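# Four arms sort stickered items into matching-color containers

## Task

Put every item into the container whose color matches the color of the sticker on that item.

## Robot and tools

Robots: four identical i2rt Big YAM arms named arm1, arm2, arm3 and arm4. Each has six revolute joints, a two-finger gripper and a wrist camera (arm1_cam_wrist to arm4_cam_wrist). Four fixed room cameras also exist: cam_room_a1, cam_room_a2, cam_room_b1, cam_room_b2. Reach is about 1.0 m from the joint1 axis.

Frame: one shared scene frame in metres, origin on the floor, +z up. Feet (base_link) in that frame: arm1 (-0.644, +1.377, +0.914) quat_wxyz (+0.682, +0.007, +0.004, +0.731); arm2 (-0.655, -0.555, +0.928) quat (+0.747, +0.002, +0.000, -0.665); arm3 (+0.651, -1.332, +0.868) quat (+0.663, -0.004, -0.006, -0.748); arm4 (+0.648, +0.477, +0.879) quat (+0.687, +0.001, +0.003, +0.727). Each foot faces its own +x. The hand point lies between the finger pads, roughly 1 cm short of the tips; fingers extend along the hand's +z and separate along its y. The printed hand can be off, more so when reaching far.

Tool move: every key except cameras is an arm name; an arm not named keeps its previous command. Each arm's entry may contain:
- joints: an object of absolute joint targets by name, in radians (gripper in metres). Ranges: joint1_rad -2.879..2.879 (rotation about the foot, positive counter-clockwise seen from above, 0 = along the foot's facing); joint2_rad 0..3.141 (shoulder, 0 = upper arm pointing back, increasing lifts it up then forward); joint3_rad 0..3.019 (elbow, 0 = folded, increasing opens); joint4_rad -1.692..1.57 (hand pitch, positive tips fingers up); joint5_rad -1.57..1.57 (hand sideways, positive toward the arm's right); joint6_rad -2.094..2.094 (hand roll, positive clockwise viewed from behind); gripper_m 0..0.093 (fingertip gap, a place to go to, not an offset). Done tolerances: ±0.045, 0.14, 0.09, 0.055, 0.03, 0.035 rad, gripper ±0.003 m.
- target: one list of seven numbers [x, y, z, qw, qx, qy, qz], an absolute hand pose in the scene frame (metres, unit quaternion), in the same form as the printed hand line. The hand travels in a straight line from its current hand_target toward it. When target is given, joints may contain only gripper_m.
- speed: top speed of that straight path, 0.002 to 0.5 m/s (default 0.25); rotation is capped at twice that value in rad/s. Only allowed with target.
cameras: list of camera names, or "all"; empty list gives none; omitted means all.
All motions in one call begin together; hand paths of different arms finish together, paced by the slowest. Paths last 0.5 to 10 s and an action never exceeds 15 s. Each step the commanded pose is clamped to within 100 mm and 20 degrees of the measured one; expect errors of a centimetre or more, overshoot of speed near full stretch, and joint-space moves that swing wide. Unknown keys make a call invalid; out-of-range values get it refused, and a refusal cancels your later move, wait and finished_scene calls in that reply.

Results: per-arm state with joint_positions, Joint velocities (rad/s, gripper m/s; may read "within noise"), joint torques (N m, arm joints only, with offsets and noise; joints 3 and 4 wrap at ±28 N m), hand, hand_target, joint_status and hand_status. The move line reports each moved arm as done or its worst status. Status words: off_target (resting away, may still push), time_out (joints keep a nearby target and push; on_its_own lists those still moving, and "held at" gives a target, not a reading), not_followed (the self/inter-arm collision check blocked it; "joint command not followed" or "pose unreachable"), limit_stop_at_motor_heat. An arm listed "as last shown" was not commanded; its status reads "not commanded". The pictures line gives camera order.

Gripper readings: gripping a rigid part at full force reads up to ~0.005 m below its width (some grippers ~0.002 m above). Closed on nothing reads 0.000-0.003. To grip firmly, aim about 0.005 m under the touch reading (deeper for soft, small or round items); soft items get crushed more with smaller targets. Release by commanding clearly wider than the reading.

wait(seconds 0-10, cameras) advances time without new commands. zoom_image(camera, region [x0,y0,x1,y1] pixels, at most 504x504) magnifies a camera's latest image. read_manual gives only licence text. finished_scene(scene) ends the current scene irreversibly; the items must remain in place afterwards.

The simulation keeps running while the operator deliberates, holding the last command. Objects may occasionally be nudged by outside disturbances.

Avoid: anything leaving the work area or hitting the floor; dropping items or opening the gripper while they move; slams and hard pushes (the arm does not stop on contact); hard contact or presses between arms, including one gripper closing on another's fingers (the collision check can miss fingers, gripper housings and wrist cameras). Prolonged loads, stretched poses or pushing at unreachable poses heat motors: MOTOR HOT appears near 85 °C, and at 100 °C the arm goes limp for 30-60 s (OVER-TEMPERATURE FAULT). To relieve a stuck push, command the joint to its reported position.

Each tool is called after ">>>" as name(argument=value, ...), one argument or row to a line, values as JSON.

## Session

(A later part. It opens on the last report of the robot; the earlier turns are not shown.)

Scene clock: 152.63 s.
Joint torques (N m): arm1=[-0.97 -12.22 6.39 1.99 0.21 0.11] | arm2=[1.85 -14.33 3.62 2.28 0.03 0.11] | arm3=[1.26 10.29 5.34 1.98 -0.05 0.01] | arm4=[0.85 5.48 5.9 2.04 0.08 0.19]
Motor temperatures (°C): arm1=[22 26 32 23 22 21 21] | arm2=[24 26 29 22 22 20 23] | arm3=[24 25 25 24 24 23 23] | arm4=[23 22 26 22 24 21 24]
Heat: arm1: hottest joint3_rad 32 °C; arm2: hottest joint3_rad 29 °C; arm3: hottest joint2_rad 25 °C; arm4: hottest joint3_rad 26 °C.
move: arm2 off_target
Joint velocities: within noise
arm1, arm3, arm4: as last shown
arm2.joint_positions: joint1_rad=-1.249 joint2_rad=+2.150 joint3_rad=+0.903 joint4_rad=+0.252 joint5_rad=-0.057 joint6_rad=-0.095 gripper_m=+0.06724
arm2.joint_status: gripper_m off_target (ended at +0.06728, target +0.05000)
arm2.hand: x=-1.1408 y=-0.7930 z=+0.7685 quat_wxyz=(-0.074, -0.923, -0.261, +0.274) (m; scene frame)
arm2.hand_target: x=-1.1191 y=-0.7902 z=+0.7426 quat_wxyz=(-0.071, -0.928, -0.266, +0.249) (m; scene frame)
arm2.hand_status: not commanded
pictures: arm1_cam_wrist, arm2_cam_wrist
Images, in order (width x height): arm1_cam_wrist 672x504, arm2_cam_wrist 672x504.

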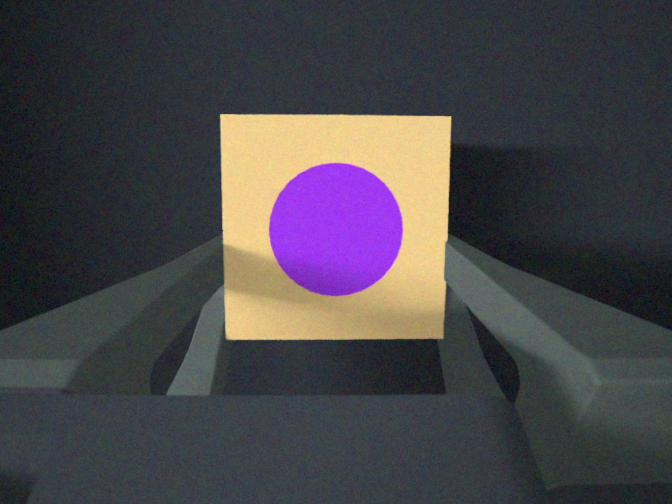

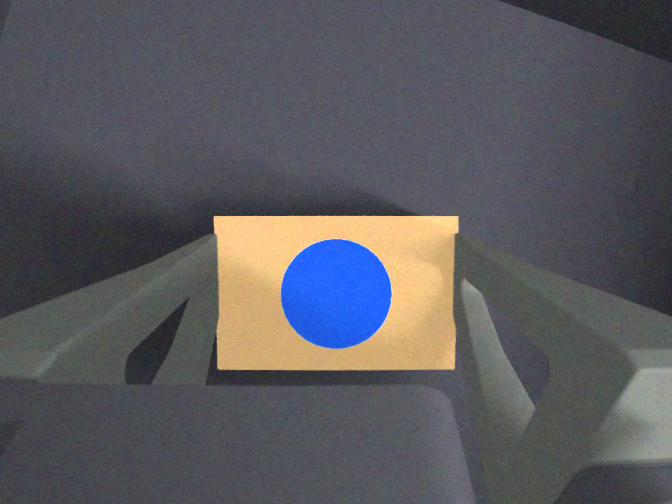

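>>> move(
  arm1={"target":[-1.13,1.245,1.0,0.0090,-0.9653,0.0337,0.2587],"speed":0.2},
  arm2={"target":[-1.135,-0.79,1.0,-0.0713,-0.9285,-0.2662,0.2488],"speed":0.2},
  cameras=["arm1_cam_wrist","arm2_cam_wrist"],
)

Scene clock: 164.03 s.
Joint torques (N m): arm1=[-0.44 -10.46 13.96 0.77 0.24 0.1] | arm2=[0.38 -14.92 13.22 1.2 -0.22 -0.04] | arm3=[1.26 10.17 5.35 1.96 -0.04 -0.01] | arm4=[1.61 5.42 5.86 1.95 0.12 0.14]
Motor temperatures (°C): arm1=[22 26 31 23 22 21 22] | arm2=[24 26 28 22 22 20 23] | arm3=[24 25 25 24 24 23 23] | arm4=[23 22 26 22 24 21 24]
Heat: arm1: hottest joint3_rad 31 °C; arm2: hottest joint3_rad 28 °C; arm3: hottest joint2_rad 25 °C; arm4: hottest joint3_rad 26 °C.
move: arm1 off_target; arm2 off_target
Joint velocities: within noise
arm1.joint_positions: joint1_rad=+1.820 joint2_rad=+1.549 joint3_rad=+0.880 joint4_rad=-0.485 joint5_rad=+0.187 joint6_rad=+0.347 gripper_m=+0.05285
arm1.joint_status: not commanded
arm1.hand: x=-1.1084 y=+1.2578 z=+0.9724 quat_wxyz=(-0.020, +0.972, -0.033, -0.232) (m; scene frame)
arm1.hand_target: x=-1.1284 y=+1.2454 z=+1.0004 quat_wxyz=(-0.009, +0.965, -0.034, -0.259) (m; scene frame)
arm1.hand_status: off_target (0.037 m and 3.4 deg from the pose sent, 0.236 m and 1.9 deg at the start)
arm2.joint_positions: joint1_rad=-1.249 joint2_rad=+1.593 joint3_rad=+0.936 joint4_rad=-0.417 joint5_rad=-0.060 joint6_rad=-0.095 gripper_m=+0.06731
arm2.joint_status: not commanded
arm2.hand: x=-1.1197 y=-0.7841 z=+0.9849 quat_wxyz=(-0.069, -0.933, -0.263, +0.236) (m; scene frame)
arm2.hand_target: x=-1.1344 y=-0.7897 z=+1.0003 quat_wxyz=(-0.071, -0.928, -0.266, +0.249) (m; scene frame)
arm2.hand_status: off_target (0.022 m and 1.6 deg from the pose sent, 0.232 m and 3.0 deg at the start)
arm3, arm4: as last shown
pictures: arm1_cam_wrist, arm2_cam_wrist
Images, in order (width x height): arm1_cam_wrist 672x504, arm2_cam_wrist 672x504.

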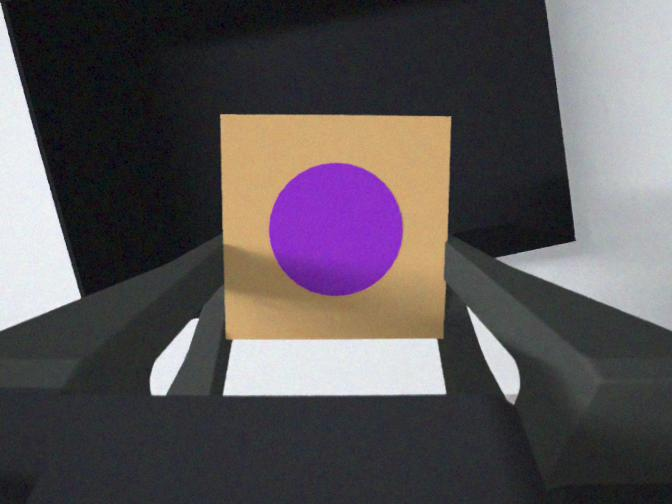

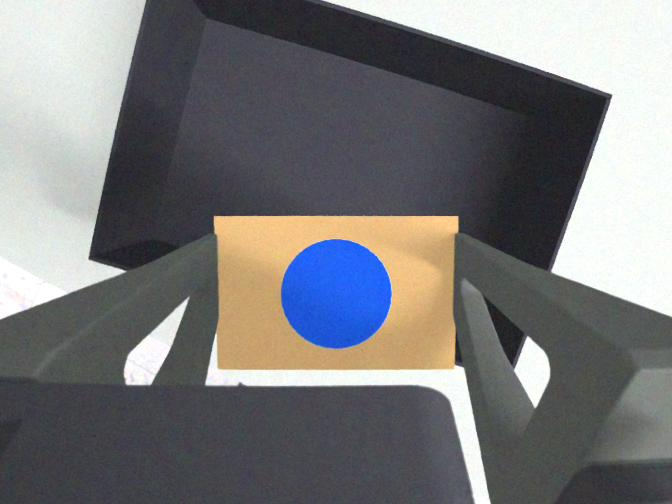

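>>> move(
  arm1={"joints":{"joint2_rad":0.534,"joint3_rad":1.4,"joint4_rad":-1.4,"joint5_rad":0,"joint6_rad":0}},
  arm2={"joints":{"joint2_rad":0.534,"joint3_rad":1.4,"joint4_rad":-1.4,"joint5_rad":0,"joint6_rad":0}},
  cameras=[],
)

>>> move(
  arm1={"joints":{"joint1_rad":-2.25}},
  arm2={"joints":{"joint1_rad":2.12}},
)

Scene clock: 174.93 s.
Joint torques (N m): arm1=[-0.56 6.77 8.43 1.51 -0.05 -0.04] | arm2=[0.38 2.26 8.29 2 0.12 0.22] | arm3=[1.2 9.99 5.33 1.92 -0.05 -0.02] | arm4=[1.03 5.71 6 2.02 0.1 0.13]
Motor temperatures (°C): arm1=[22 26 32 23 22 21 22] | arm2=[24 26 29 22 22 20 24] | arm3=[24 25 25 24 24 23 23] | arm4=[23 22 26 22 24 21 24]
Heat: arm1: hottest joint3_rad 32 °C; arm2: hottest joint3_rad 29 °C; arm3: hottest joint2_rad 25 °C; arm4: hottest joint3_rad 26 °C.
move: arm1 done; arm2 done
Joint velocities: within noise
arm1.joint_positions: joint1_rad=+1.823 joint2_rad=+0.524 joint3_rad=+1.396 joint4_rad=-1.392 joint5_rad=+0.002 joint6_rad=+0.007 gripper_m=+0.05285
arm1.joint_status: all done
arm1.hand: x=-0.8129 y=+1.3176 z=+1.4657 quat_wxyz=(+0.079, +0.851, +0.136, -0.502) (m; scene frame)
arm1.hand_target: x=-0.8147 y=+1.3149 z=+1.4642 quat_wxyz=(+0.079, +0.853, +0.144, -0.495) (m; scene frame)
arm1.hand_status: not commanded
arm2.joint_positions: joint1_rad=-1.249 joint2_rad=+0.538 joint3_rad=+1.408 joint4_rad=-1.388 joint5_rad=-0.003 joint6_rad=-0.014 gripper_m=+0.06731
arm2.joint_status: all done
arm2.hand: x=-0.8293 y=-0.6383 z=+1.4805 quat_wxyz=(-0.106, -0.843, -0.195, +0.490) (m; scene frame)
arm2.hand_target: x=-0.8282 y=-0.6365 z=+1.4750 quat_wxyz=(-0.106, -0.849, -0.188, +0.483) (m; scene frame)
arm2.hand_status: not commanded
arm3: as last shown
arm4.joint_positions: joint1_rad=+1.495 joint2_rad=+0.546 joint3_rad=+1.557 joint4_rad=-1.216 joint5_rad=-0.001 joint6_rad=-0.008 gripper_m=+0.09403
arm4.joint_status: not commanded
arm4.hand: x=+0.4740 y=+0.4834 z=+1.5387 quat_wxyz=(-0.007, +0.774, -0.006, -0.633) (m; scene frame)
arm4.hand_target: x=+0.4682 y=+0.4827 z=+1.5408 quat_wxyz=(-0.002, +0.772, -0.009, -0.635) (m; scene frame)
arm4.hand_status: not commanded
pictures: none
No camera images: "cameras" was empty.

Scene clock: 177.60 s.
Joint torques (N m): arm1=[-2.43 6.3 8.62 1.54 -0.07 -0.02] | arm2=[1.14 2.26 8.25 2.03 0.03 0.19] | arm3=[1.26 10.11 5.33 1.96 -0.05 -0.01] | arm4=[1.14 5.48 5.83 2 0.1 0.17]
Motor temperatures (°C): arm1=[22 26 32 23 22 21 22] | arm2=[24 26 29 22 22 20 24] | arm3=[24 25 25 24 24 23 23] | arm4=[23 22 26 22 24 21 24]
Heat: arm1: hottest joint3_rad 32 °C; arm2: hottest joint3_rad 29 °C; arm3: hottest joint2_rad 25 °C; arm4: hottest joint3_rad 26 °C.
move: arm1 done; arm2 done
Joint velocities: within noise
arm1.joint_positions: joint1_rad=-2.243 joint2_rad=+0.524 joint3_rad=+1.396 joint4_rad=-1.392 joint5_rad=+0.002 joint6_rad=+0.006 gripper_m=+0.05292
arm1.joint_status: all done
arm1.hand: x=-0.4815 y=+1.2691 z=+1.4604 quat_wxyz=(-0.472, -0.259, -0.829, +0.149) (m; scene frame)
arm1.hand_target: x=-0.4801 y=+1.2668 z=+1.4588 quat_wxyz=(-0.466, -0.260, -0.832, +0.150) (m; scene frame)
arm1.hand_status: not commanded
arm2.joint_positions: joint1_rad=+2.115 joint2_rad=+0.538 joint3_rad=+1.408 joint4_rad=-1.388 joint5_rad=-0.001 joint6_rad=-0.013 gripper_m=+0.06736
arm2.joint_status: all done
arm2.hand: x=-0.5049 y=-0.4399 z=+1.4817 quat_wxyz=(-0.477, +0.285, -0.815, -0.161) (m; scene frame)
arm2.hand_target: x=-0.5068 y=-0.4403 z=+1.4762 quat_wxyz=(-0.469, +0.283, -0.820, -0.163) (m; scene frame)
arm2.hand_status: not commanded
arm3, arm4: as last shown
pictures: arm1_cam_wrist, arm2_cam_wrist, arm3_cam_wrist, arm4_cam_wrist, cam_room_a1, cam_room_a2, cam_room_b1, cam_room_b2
Images, in order (width x height): arm1_cam_wrist 672x504, arm2_cam_wrist 672x504, arm3_cam_wrist 672x504, arm4_cam_wrist 672x504, cam_room_a1 672x504, cam_room_a2 672x504, cam_room_b1 672x504, cam_room_b2 672x504.

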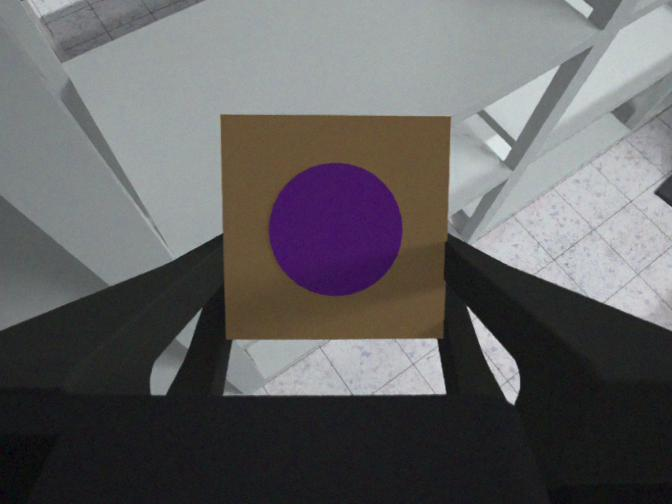

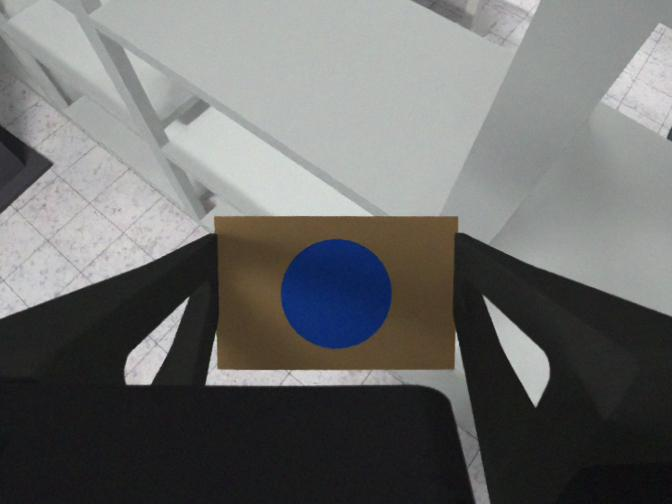

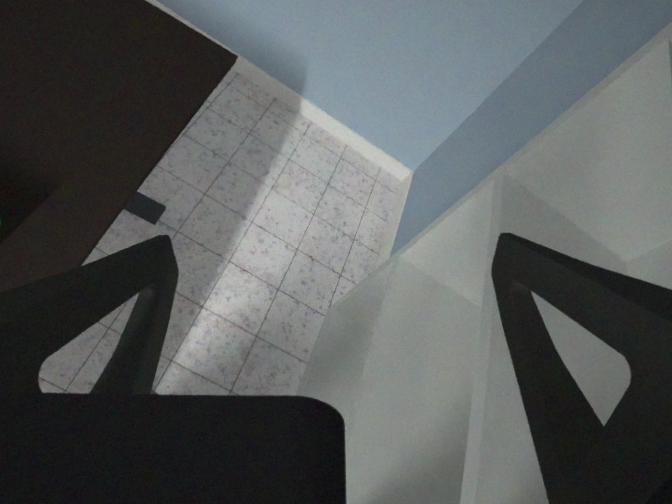

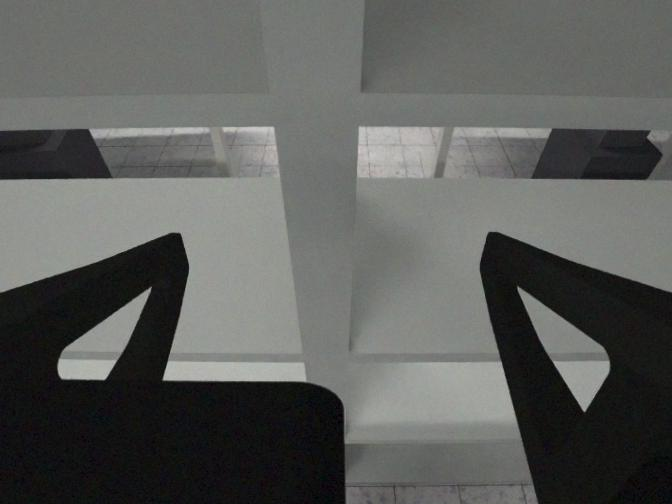

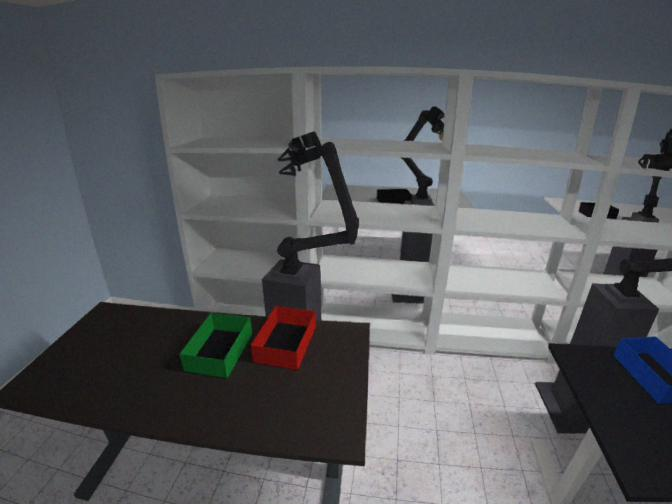

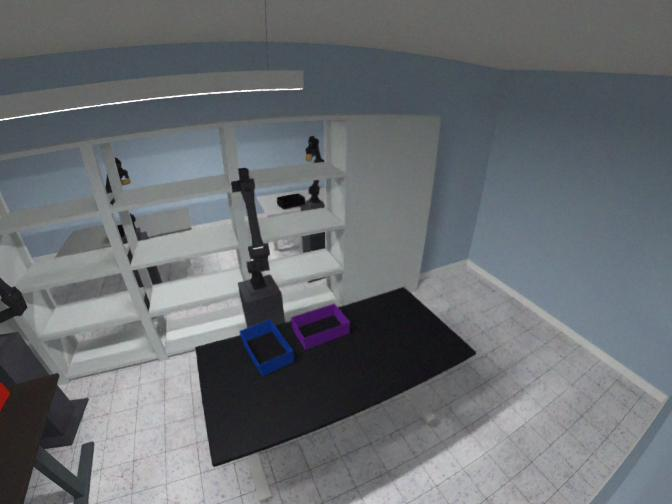

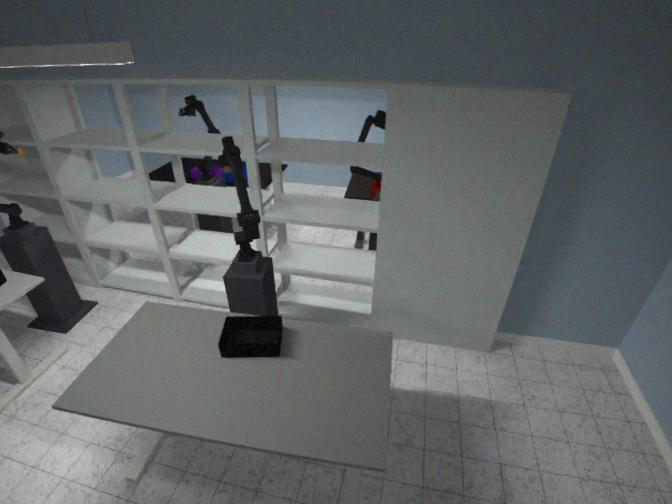

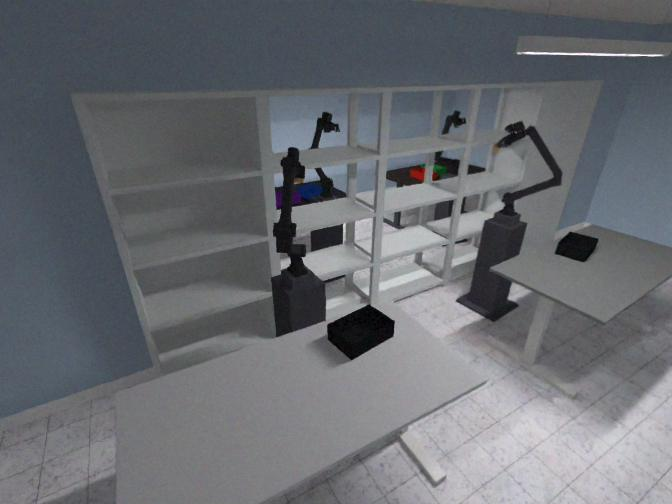

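>>> move(
  arm1={"target":[-0.25,1.103,1.27,0.3415,0.279,0.891,-0.107],"speed":0.25},
  arm2={"target":[-0.27,-0.24,1.27,0.337,-0.313,0.880,0.120],"speed":0.25},
  cameras=["arm1_cam_wrist","arm2_cam_wrist"],
)

>>> move(
  arm1={"target":[-0.01,0.935,1.22,0.3415,0.279,0.891,-0.107],"speed":0.25},
  arm2={"target":[-0.01,-0.03,1.22,0.337,-0.313,0.880,0.120],"speed":0.25},
  cameras=["arm1_cam_wrist","arm2_cam_wrist","arm4_cam_wrist","cam_room_a1","cam_room_a2","cam_room_b1","cam_room_b2"],
)

Scene clock: 195.50 s.
Joint torques (N m): arm1=[-2.84 -7.18 15.82 2.17 0.04 0] | arm2=[1.55 -11.87 16.29 2.82 -0.16 0.18] | arm3=[1.44 10.17 5.33 1.96 -0.06 0] | arm4=[1.32 5.89 5.89 2.04 0.11 0.17]
Motor temperatures (°C): arm1=[22 25 32 23 21 21 22] | arm2=[24 26 29 22 22 20 24] | arm3=[24 25 25 24 24 23 23] | arm4=[23 22 26 22 24 21 24]
Heat: arm1: hottest joint3_rad 32 °C; arm2: hottest joint3_rad 29 °C; arm3: hottest joint2_rad 25 °C; arm4: hottest joint3_rad 26 °C.
move: arm1 off_target; arm2 off_target
Joint velocities: within noise
arm1.joint_positions: joint1_rad=-2.245 joint2_rad=+1.158 joint3_rad=+1.200 joint4_rad=-0.953 joint5_rad=-0.010 joint6_rad=+0.005 gripper_m=+0.05292
arm1.joint_status: not commanded
arm1.hand: x=-0.2560 y=+1.1129 z=+1.2335 quat_wxyz=(-0.303, -0.282, -0.905, +0.093) (m; scene frame)
arm1.hand_target: x=-0.2516 y=+1.1043 z=+1.2700 quat_wxyz=(-0.341, -0.279, -0.891, +0.107) (m; scene frame)
arm1.hand_status: off_target (0.038 m and 5.0 deg from the pose sent, 0.343 m and 17.5 deg at the start)
arm2.joint_positions: joint1_rad=+2.134 joint2_rad=+1.217 joint3_rad=+1.201 joint4_rad=-0.901 joint5_rad=+0.007 joint6_rad=-0.007 gripper_m=+0.06736
arm2.joint_status: not commanded
arm2.hand: x=-0.2768 y=-0.2521 z=+1.2375 quat_wxyz=(-0.305, +0.318, -0.892, -0.104) (m; scene frame)
arm2.hand_target: x=-0.2714 y=-0.2412 z=+1.2702 quat_wxyz=(-0.337, +0.313, -0.880, -0.120) (m; scene frame)
arm2.hand_status: off_target (0.035 m and 4.3 deg from the pose sent, 0.374 m and 18.6 deg at the start)
arm3, arm4: as last shown
pictures: arm1_cam_wrist, arm2_cam_wrist
Images, in order (width x height): arm1_cam_wrist 672x504, arm2_cam_wrist 672x504.

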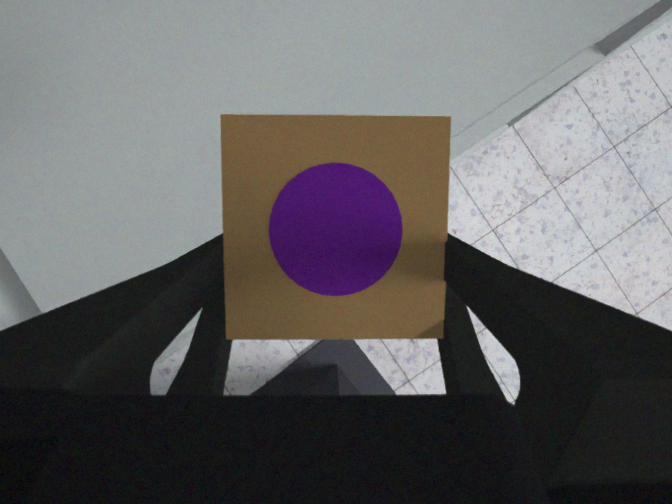

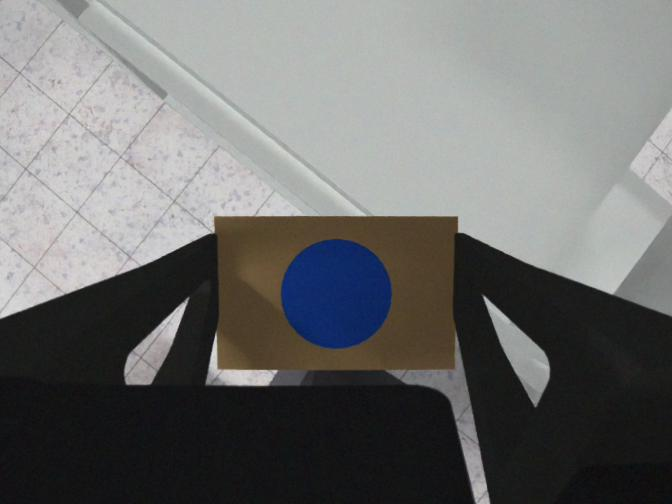

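Scene clock: 197.70 s.
Joint torques (N m): arm1=[-1.49 -18.49 18.09 1.11 0.08 0.04] | arm2=[0.32 -23.65 18.55 1.62 -0.11 0.13] | arm3=[1.2 10.17 5.33 1.92 -0.05 -0.01] | arm4=[0.79 5.3 5.94 1.99 0.07 0.19]
Motor temperatures (°C): arm1=[22 25 33 23 21 21 22] | arm2=[24 26 30 22 22 20 24] | arm3=[24 25 25 24 24 23 23] | arm4=[23 22 26 22 24 21 24]
Heat: arm1: hottest joint3_rad 33 °C; arm2: hottest joint3_rad 30 °C; arm3: hottest joint2_rad 25 °C; arm4: hottest joint3_rad 26 °C.
move: arm1 off_target; arm2 off_target
Joint velocities: within noise
arm1.joint_positions: joint1_rad=-2.260 joint2_rad=+1.932 joint3_rad=+1.950 joint4_rad=-0.909 joint5_rad=-0.010 joint6_rad=+0.002 gripper_m=+0.05292
arm1.joint_status: not commanded
arm1.hand: x=-0.0240 y=+0.9380 z=+1.1795 quat_wxyz=(-0.312, -0.287, -0.900, +0.098) (m; scene frame)
arm1.hand_target: x=-0.0124 y=+0.9365 z=+1.2199 quat_wxyz=(-0.342, -0.279, -0.891, +0.107) (m; scene frame)
arm1.hand_status: off_target (0.043 m and 3.8 deg from the pose sent, 0.304 m and 5.0 deg at the start)
arm2.joint_positions: joint1_rad=+2.143 joint2_rad=+2.137 joint3_rad=+2.267 joint4_rad=-1.005 joint5_rad=+0.003 joint6_rad=-0.006 gripper_m=+0.06736
arm2.joint_status: not commanded
arm2.hand: x=-0.0229 y=-0.0364 z=+1.2050 quat_wxyz=(-0.323, +0.319, -0.884, -0.114) (m; scene frame)
arm2.hand_target: x=-0.0113 y=-0.0311 z=+1.2198 quat_wxyz=(-0.338, +0.313, -0.879, -0.120) (m; scene frame)
arm2.hand_status: off_target (0.021 m and 1.9 deg from the pose sent, 0.348 m and 4.3 deg at the start)
arm3, arm4: as last shown
pictures: arm1_cam_wrist, arm2_cam_wrist, arm4_cam_wrist, cam_room_a1, cam_room_a2, cam_room_b1, cam_room_b2
Images, in order (width x height): arm1_cam_wrist 672x504, arm2_cam_wrist 672x504, arm4_cam_wrist 672x504, cam_room_a1 672x504, cam_room_a2 672x504, cam_room_b1 672x504, cam_room_b2 672x504.

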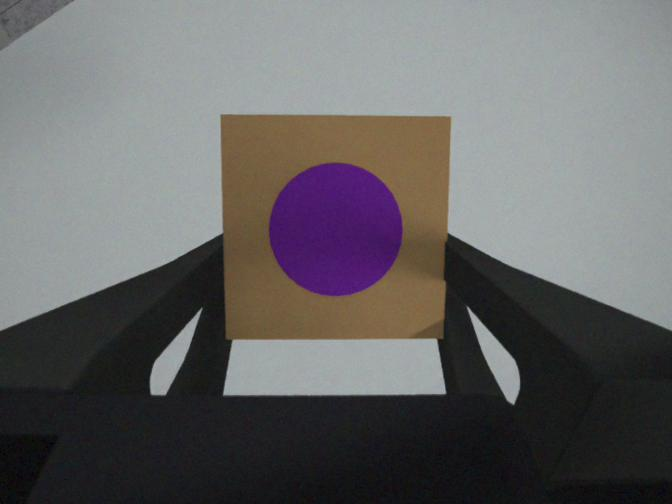

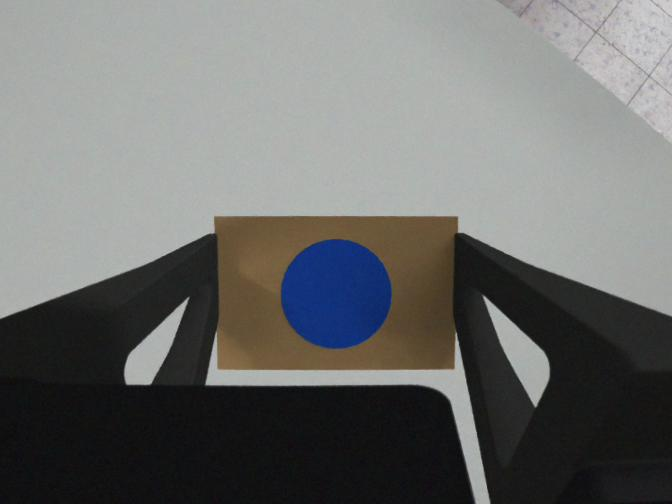

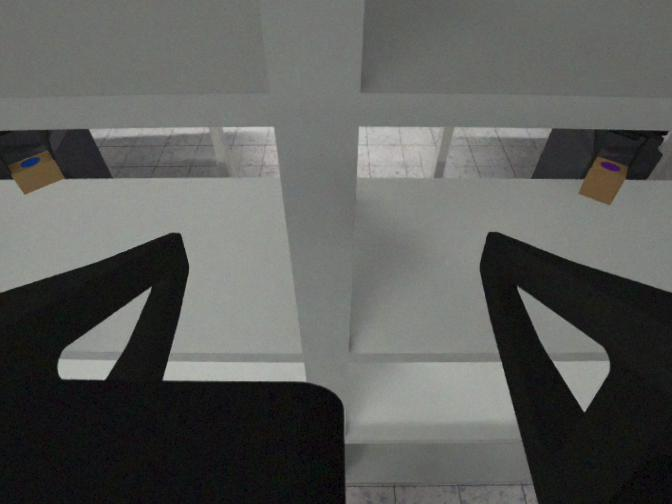

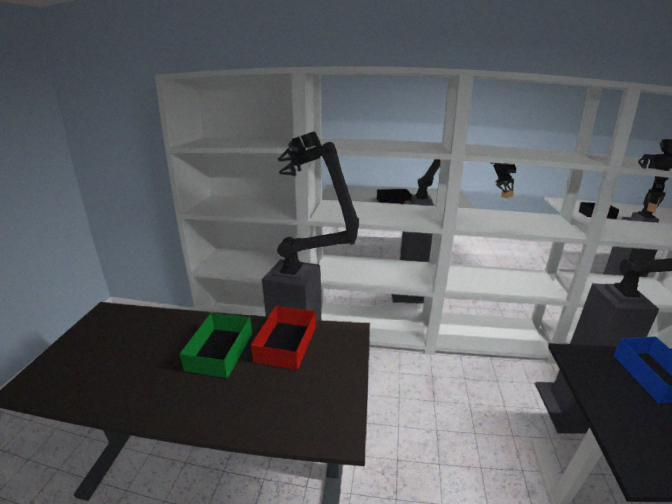

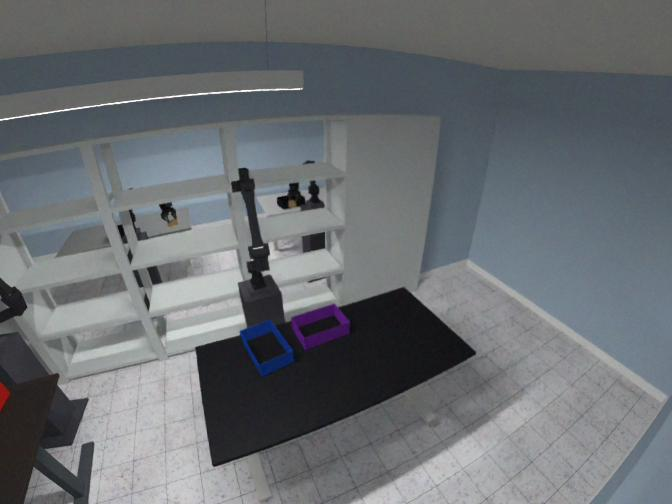

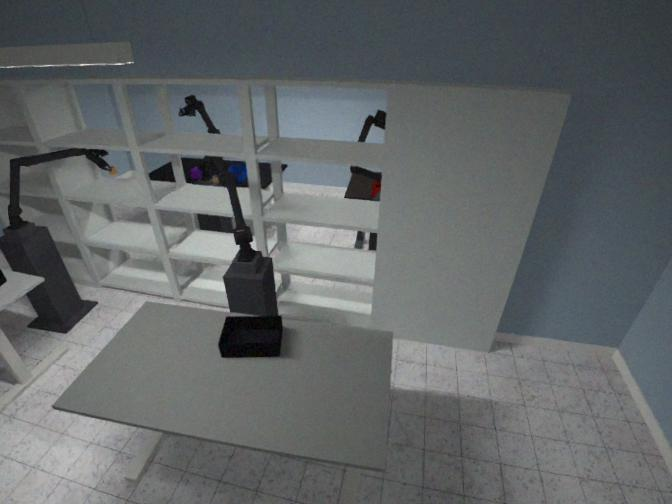

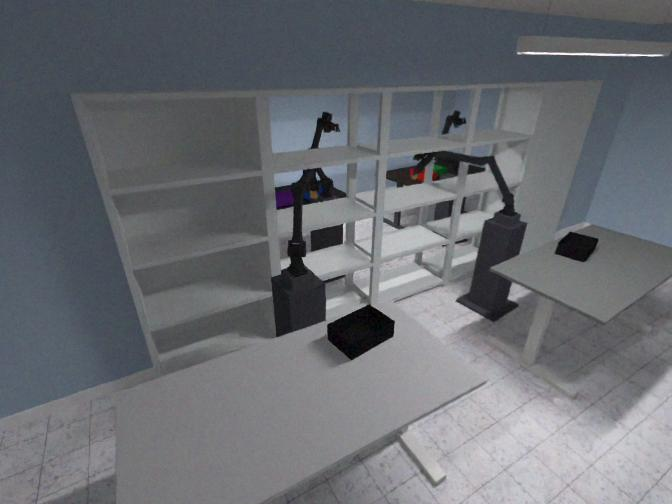

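>>> move(
  arm1={"target":[-0.01,0.935,1.193,0.3415,0.279,0.891,-0.107],"speed":0.06},
  arm2={"target":[-0.01,-0.03,1.168,0.337,-0.313,0.880,0.120],"speed":0.06},
  cameras=["cam_room_a1","cam_room_a2","arm4_cam_wrist"],
)

>>> zoom_image(
  camera="cam_room_a1",
  region=[440, 130, 672, 270],
)

>>> zoom_image(
  camera="cam_room_a2",
  region=[100, 150, 350, 300],
)

Scene clock: 203.97 s.
Joint torques (N m): arm1=[-1.26 -18.32 12.44 2.41 0.07 0.02] | arm2=[0.32 -25.11 11.45 2.99 -0.11 0.12] | arm3=[1.26 9.93 5.31 1.98 -0.05 -0.01] | arm4=[1.14 5.77 5.76 2.1 0.11 0.18]
Motor temperatures (°C): arm1=[22 26 34 23 21 21 22] | arm2=[24 26 33 22 22 20 24] | arm3=[24 25 25 24 24 23 23] | arm4=[23 22 26 22 24 21 24]
Heat: arm1: hottest joint3_rad 34 °C; arm2: hottest joint3_rad 33 °C; arm3: hottest joint2_rad 25 °C; arm4: hottest joint3_rad 26 °C.
move: arm1 off_target; arm2 off_target
Joint velocities: within noise
arm1.joint_positions: joint1_rad=-2.260 joint2_rad=+1.932 joint3_rad=+1.950 joint4_rad=-0.875 joint5_rad=-0.010 joint6_rad=+0.002 gripper_m=+0.05292
arm1.joint_status: not commanded
arm1.hand: x=-0.0187 y=+0.9343 z=+1.1848 quat_wxyz=(-0.327, -0.285, -0.895, +0.103) (m; scene frame)
arm1.hand_target: x=-0.0103 y=+0.9351 z=+1.1931 quat_wxyz=(-0.341, -0.279, -0.891, +0.107) (m; scene frame)
arm1.hand_status: off_target (0.012 m and 1.9 deg from the pose sent, 0.020 m and 3.8 deg at the start)
arm2.joint_positions: joint1_rad=+2.143 joint2_rad=+2.138 joint3_rad=+2.194 joint4_rad=-0.893 joint5_rad=+0.003 joint6_rad=-0.006 gripper_m=+0.06736
arm2.joint_status: not commanded
arm2.hand: x=-0.0153 y=-0.0302 z=+1.1831 quat_wxyz=(-0.340, +0.317, -0.877, -0.120) (m; scene frame)
arm2.hand_target: x=-0.0103 y=-0.0302 z=+1.1682 quat_wxyz=(-0.337, +0.313, -0.880, -0.120) (m; scene frame)
arm2.hand_status: off_target (0.016 m and 0.6 deg from the pose sent, 0.040 m and 1.9 deg at the start)
arm3, arm4: as last shown
pictures: arm4_cam_wrist, cam_room_a1, cam_room_a2
Images, in order (width x height): arm4_cam_wrist 672x504, cam_room_a1 672x504, cam_room_a2 672x504.

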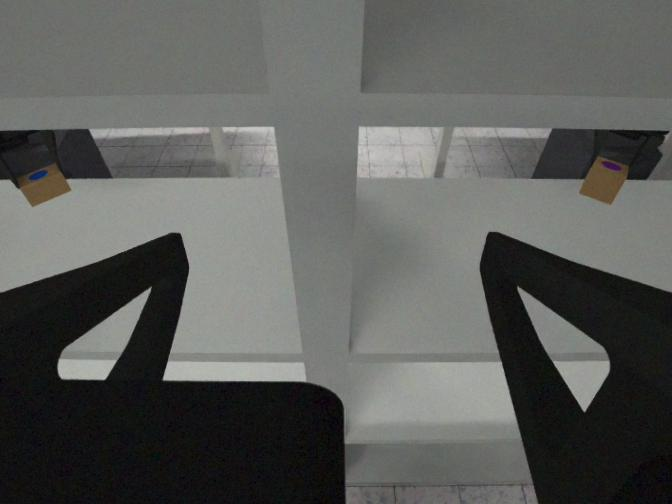

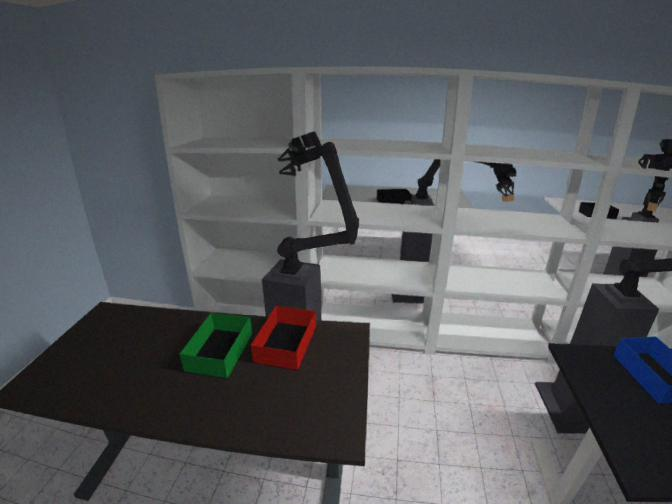

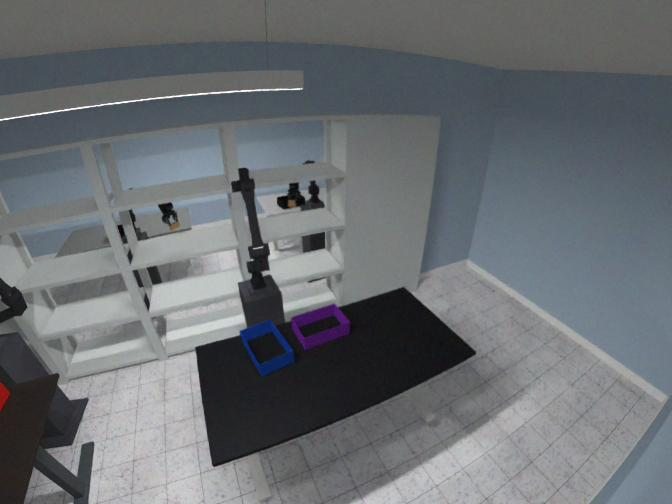

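Scaled by 2.172.

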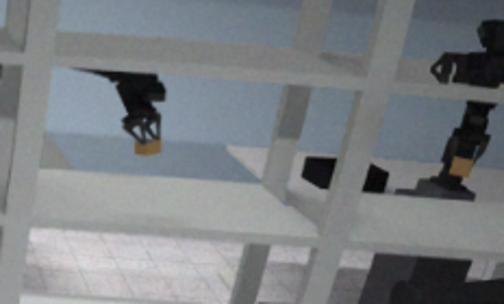

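Scaled by 2.016.

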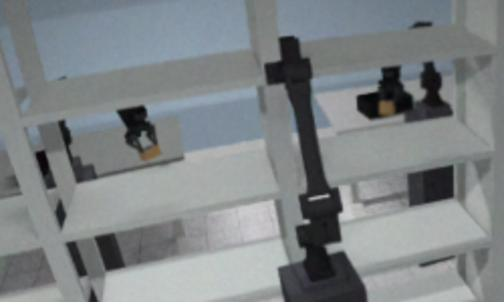

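>>> move(
  arm1={"target":[-0.01,0.935,1.165,0.3415,0.279,0.891,-0.107],"speed":0.06},
  arm2={"target":[-0.01,-0.03,1.14,0.337,-0.313,0.880,0.120],"speed":0.06},
  cameras=["cam_room_a1","arm1_cam_wrist","arm2_cam_wrist"],
)

>>> zoom_image(
  camera="cam_room_a1",
  region=[440, 130, 672, 270],
)

Scene clock: 212.10 s.
Joint torques (N m): arm1=[-1.14 -18.26 12.22 2.41 0.08 0.01] | arm2=[0.44 -24.82 11.36 2.97 -0.11 0.12] | arm3=[1.26 9.99 5.3 1.94 -0.06 -0.01] | arm4=[1.32 6.01 5.94 2.02 0.1 0.16]
Motor temperatures (°C): arm1=[22 26 35 23 21 21 22] | arm2=[24 26 33 22 22 20 24] | arm3=[24 25 25 24 24 23 23] | arm4=[23 22 26 22 24 21 24]
Heat: arm1: hottest joint3_rad 35 °C; arm2: hottest joint3_rad 33 °C; arm3: hottest joint2_rad 25 °C; arm4: hottest joint3_rad 26 °C.
move: arm1 done; arm2 off_target
Joint velocities: within noise
arm1.joint_positions: joint1_rad=-2.260 joint2_rad=+1.932 joint3_rad=+1.882 joint4_rad=-0.803 joint5_rad=-0.010 joint6_rad=+0.002 gripper_m=+0.05292
arm1.joint_status: not commanded
arm1.hand: x=-0.0188 y=+0.9342 z=+1.1595 quat_wxyz=(-0.329, -0.285, -0.894, +0.103) (m; scene frame)
arm1.hand_target: x=-0.0103 y=+0.9351 z=+1.1650 quat_wxyz=(-0.341, -0.279, -0.891, +0.107) (m; scene frame)
arm1.hand_status: done (0.010 m and 1.7 deg from the pose sent, 0.022 m and 1.9 deg at the start)
arm2.joint_positions: joint1_rad=+2.143 joint2_rad=+2.138 joint3_rad=+2.122 joint4_rad=-0.820 joint5_rad=+0.003 joint6_rad=-0.006 gripper_m=+0.06736
arm2.joint_status: not commanded
arm2.hand: x=-0.0147 y=-0.0296 z=+1.1559 quat_wxyz=(-0.340, +0.317, -0.877, -0.120) (m; scene frame)
arm2.hand_target: x=-0.0104 y=-0.0302 z=+1.1400 quat_wxyz=(-0.337, +0.313, -0.880, -0.120) (m; scene frame)
arm2.hand_status: off_target (0.017 m and 0.6 deg from the pose sent, 0.043 m and 0.6 deg at the start)
arm3.joint_positions: joint1_rad=+0.075 joint2_rad=+0.276 joint3_rad=+1.523 joint4_rad=-1.599 joint5_rad=-0.185 joint6_rad=-0.597 gripper_m=+0.09396
arm3.joint_status: not commanded
arm3.hand: x=+0.6803 y=-1.3506 z=+1.4452 quat_wxyz=(-0.326, -0.350, -0.735, +0.481) (m; scene frame)
arm3.hand_target: x=+0.6804 y=-1.3484 z=+1.4507 quat_wxyz=(-0.328, -0.347, -0.731, +0.487) (m; scene frame)
arm3.hand_status: not commanded
arm4: as last shown
pictures: arm1_cam_wrist, arm2_cam_wrist, cam_room_a1
Images, in order (width x height): arm1_cam_wrist 672x504, arm2_cam_wrist 672x504, cam_room_a1 672x504.

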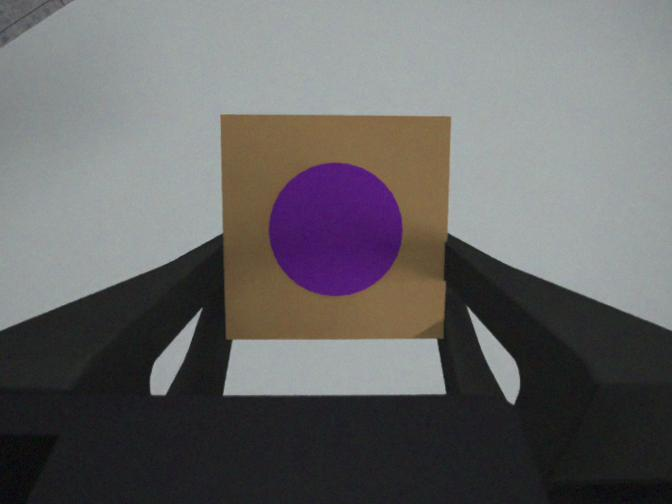

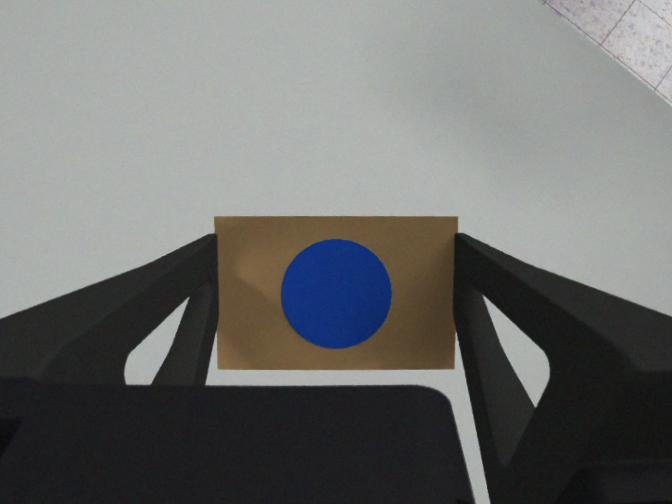

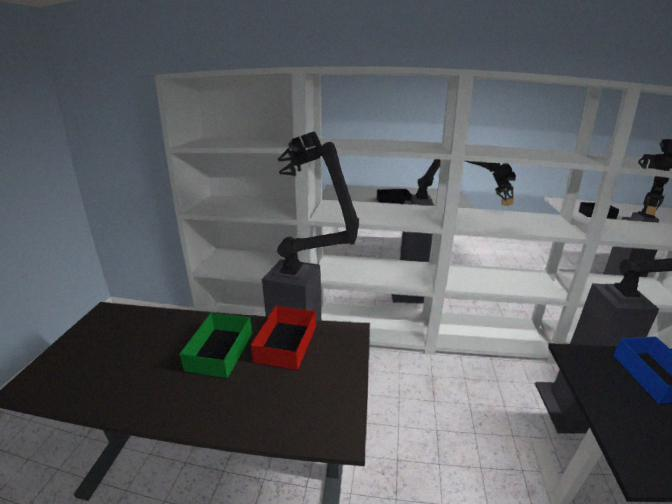

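Scaled by 2.172.

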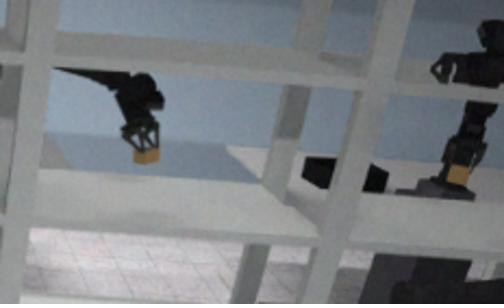

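>>> move(
  arm1={"target":[-0.01,0.935,1.115,0.3415,0.279,0.891,-0.107],"speed":0.06},
  arm2={"target":[-0.01,-0.03,1.09,0.337,-0.313,0.880,0.120],"speed":0.06},
  cameras=["cam_room_a1","cam_room_a2","arm4_cam_wrist"],
)

>>> zoom_image(
  camera="cam_room_a1",
  region=[440, 130, 672, 270],
)

>>> zoom_image(
  camera="cam_room_a2",
  region=[100, 150, 350, 300],
)

Scene clock: 218.77 s.
Joint torques (N m): arm1=[-1.26 -17.96 12.1 2.26 0.11 0.01] | arm2=[0.38 -23.82 11.26 2.97 -0.11 0.12] | arm3=[1.32 9.99 5.35 1.96 -0.04 0] | arm4=[1.2 5.6 5.89 2.03 0.11 0.18]
Motor temperatures (°C): arm1=[22 26 35 23 21 21 22] | arm2=[24 26 33 23 22 20 24] | arm3=[24 25 25 24 24 23 23] | arm4=[23 22 26 22 24 21 24]
Heat: arm1: hottest joint3_rad 35 °C; arm2: hottest joint3_rad 33 °C; arm3: hottest joint2_rad 25 °C; arm4: hottest joint3_rad 26 °C.
move: arm1 done; arm2 off_target
Joint velocities: within noise
arm1.joint_positions: joint1_rad=-2.260 joint2_rad=+1.945 joint3_rad=+1.778 joint4_rad=-0.680 joint5_rad=-0.010 joint6_rad=+0.002 gripper_m=+0.05292
arm1.joint_status: not commanded
arm1.hand: x=-0.0192 y=+0.9341 z=+1.1129 quat_wxyz=(-0.331, -0.285, -0.894, +0.104) (m; scene frame)
arm1.hand_target: x=-0.0103 y=+0.9351 z=+1.1150 quat_wxyz=(-0.341, -0.279, -0.891, +0.107) (m; scene frame)
arm1.hand_status: done (0.010 m and 1.5 deg from the pose sent, 0.045 m and 1.7 deg at the start)
arm2.joint_positions: joint1_rad=+2.143 joint2_rad=+2.138 joint3_rad=+2.016 joint4_rad=-0.699 joint5_rad=+0.003 joint6_rad=-0.006 gripper_m=+0.06736
arm2.joint_status: not commanded
arm2.hand: x=-0.0148 y=-0.0296 z=+1.1177 quat_wxyz=(-0.347, +0.316, -0.875, -0.122) (m; scene frame)
arm2.hand_target: x=-0.0109 y=-0.0306 z=+1.0903 quat_wxyz=(-0.337, +0.313, -0.880, -0.120) (m; scene frame)
arm2.hand_status: off_target (0.028 m and 1.3 deg from the pose sent, 0.066 m and 0.6 deg at the start)
arm3, arm4: as last shown
pictures: arm4_cam_wrist, cam_room_a1, cam_room_a2
Images, in order (width x height): arm4_cam_wrist 672x504, cam_room_a1 672x504, cam_room_a2 672x504.

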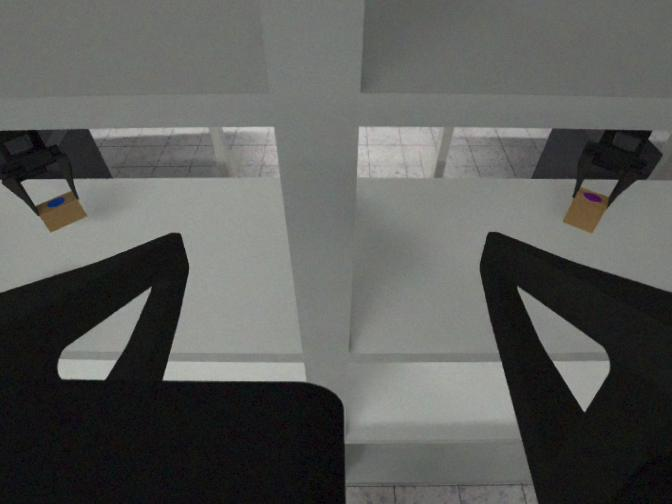

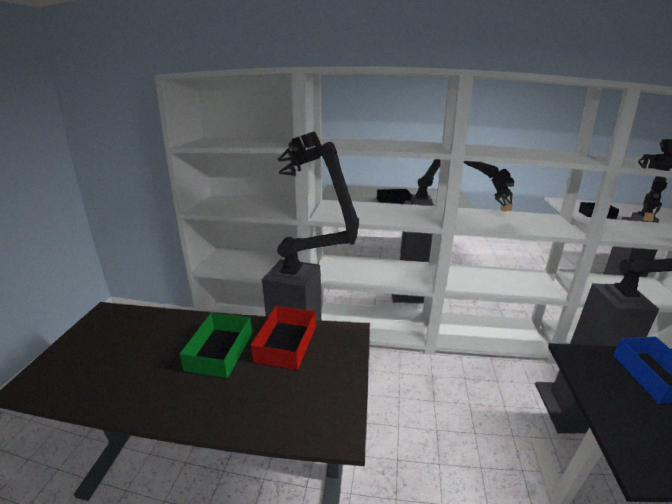

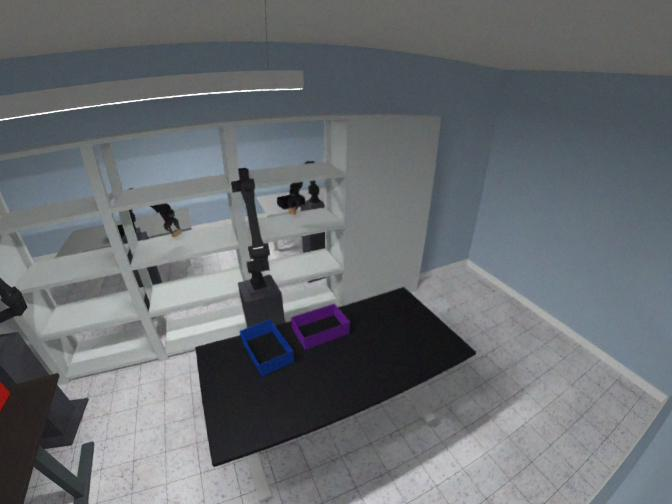

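Scaled by 2.172.

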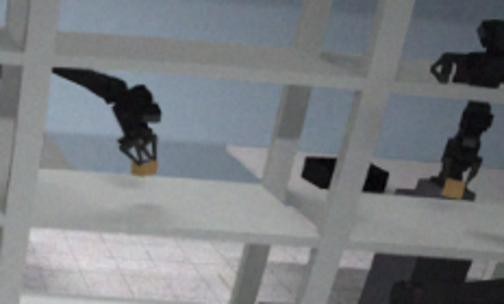

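Scaled by 2.016.

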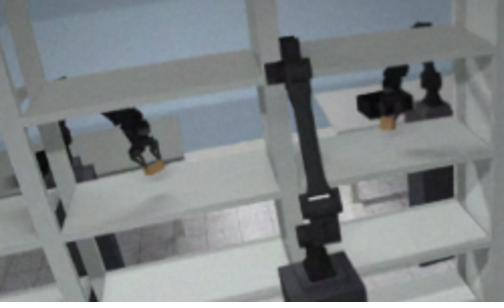

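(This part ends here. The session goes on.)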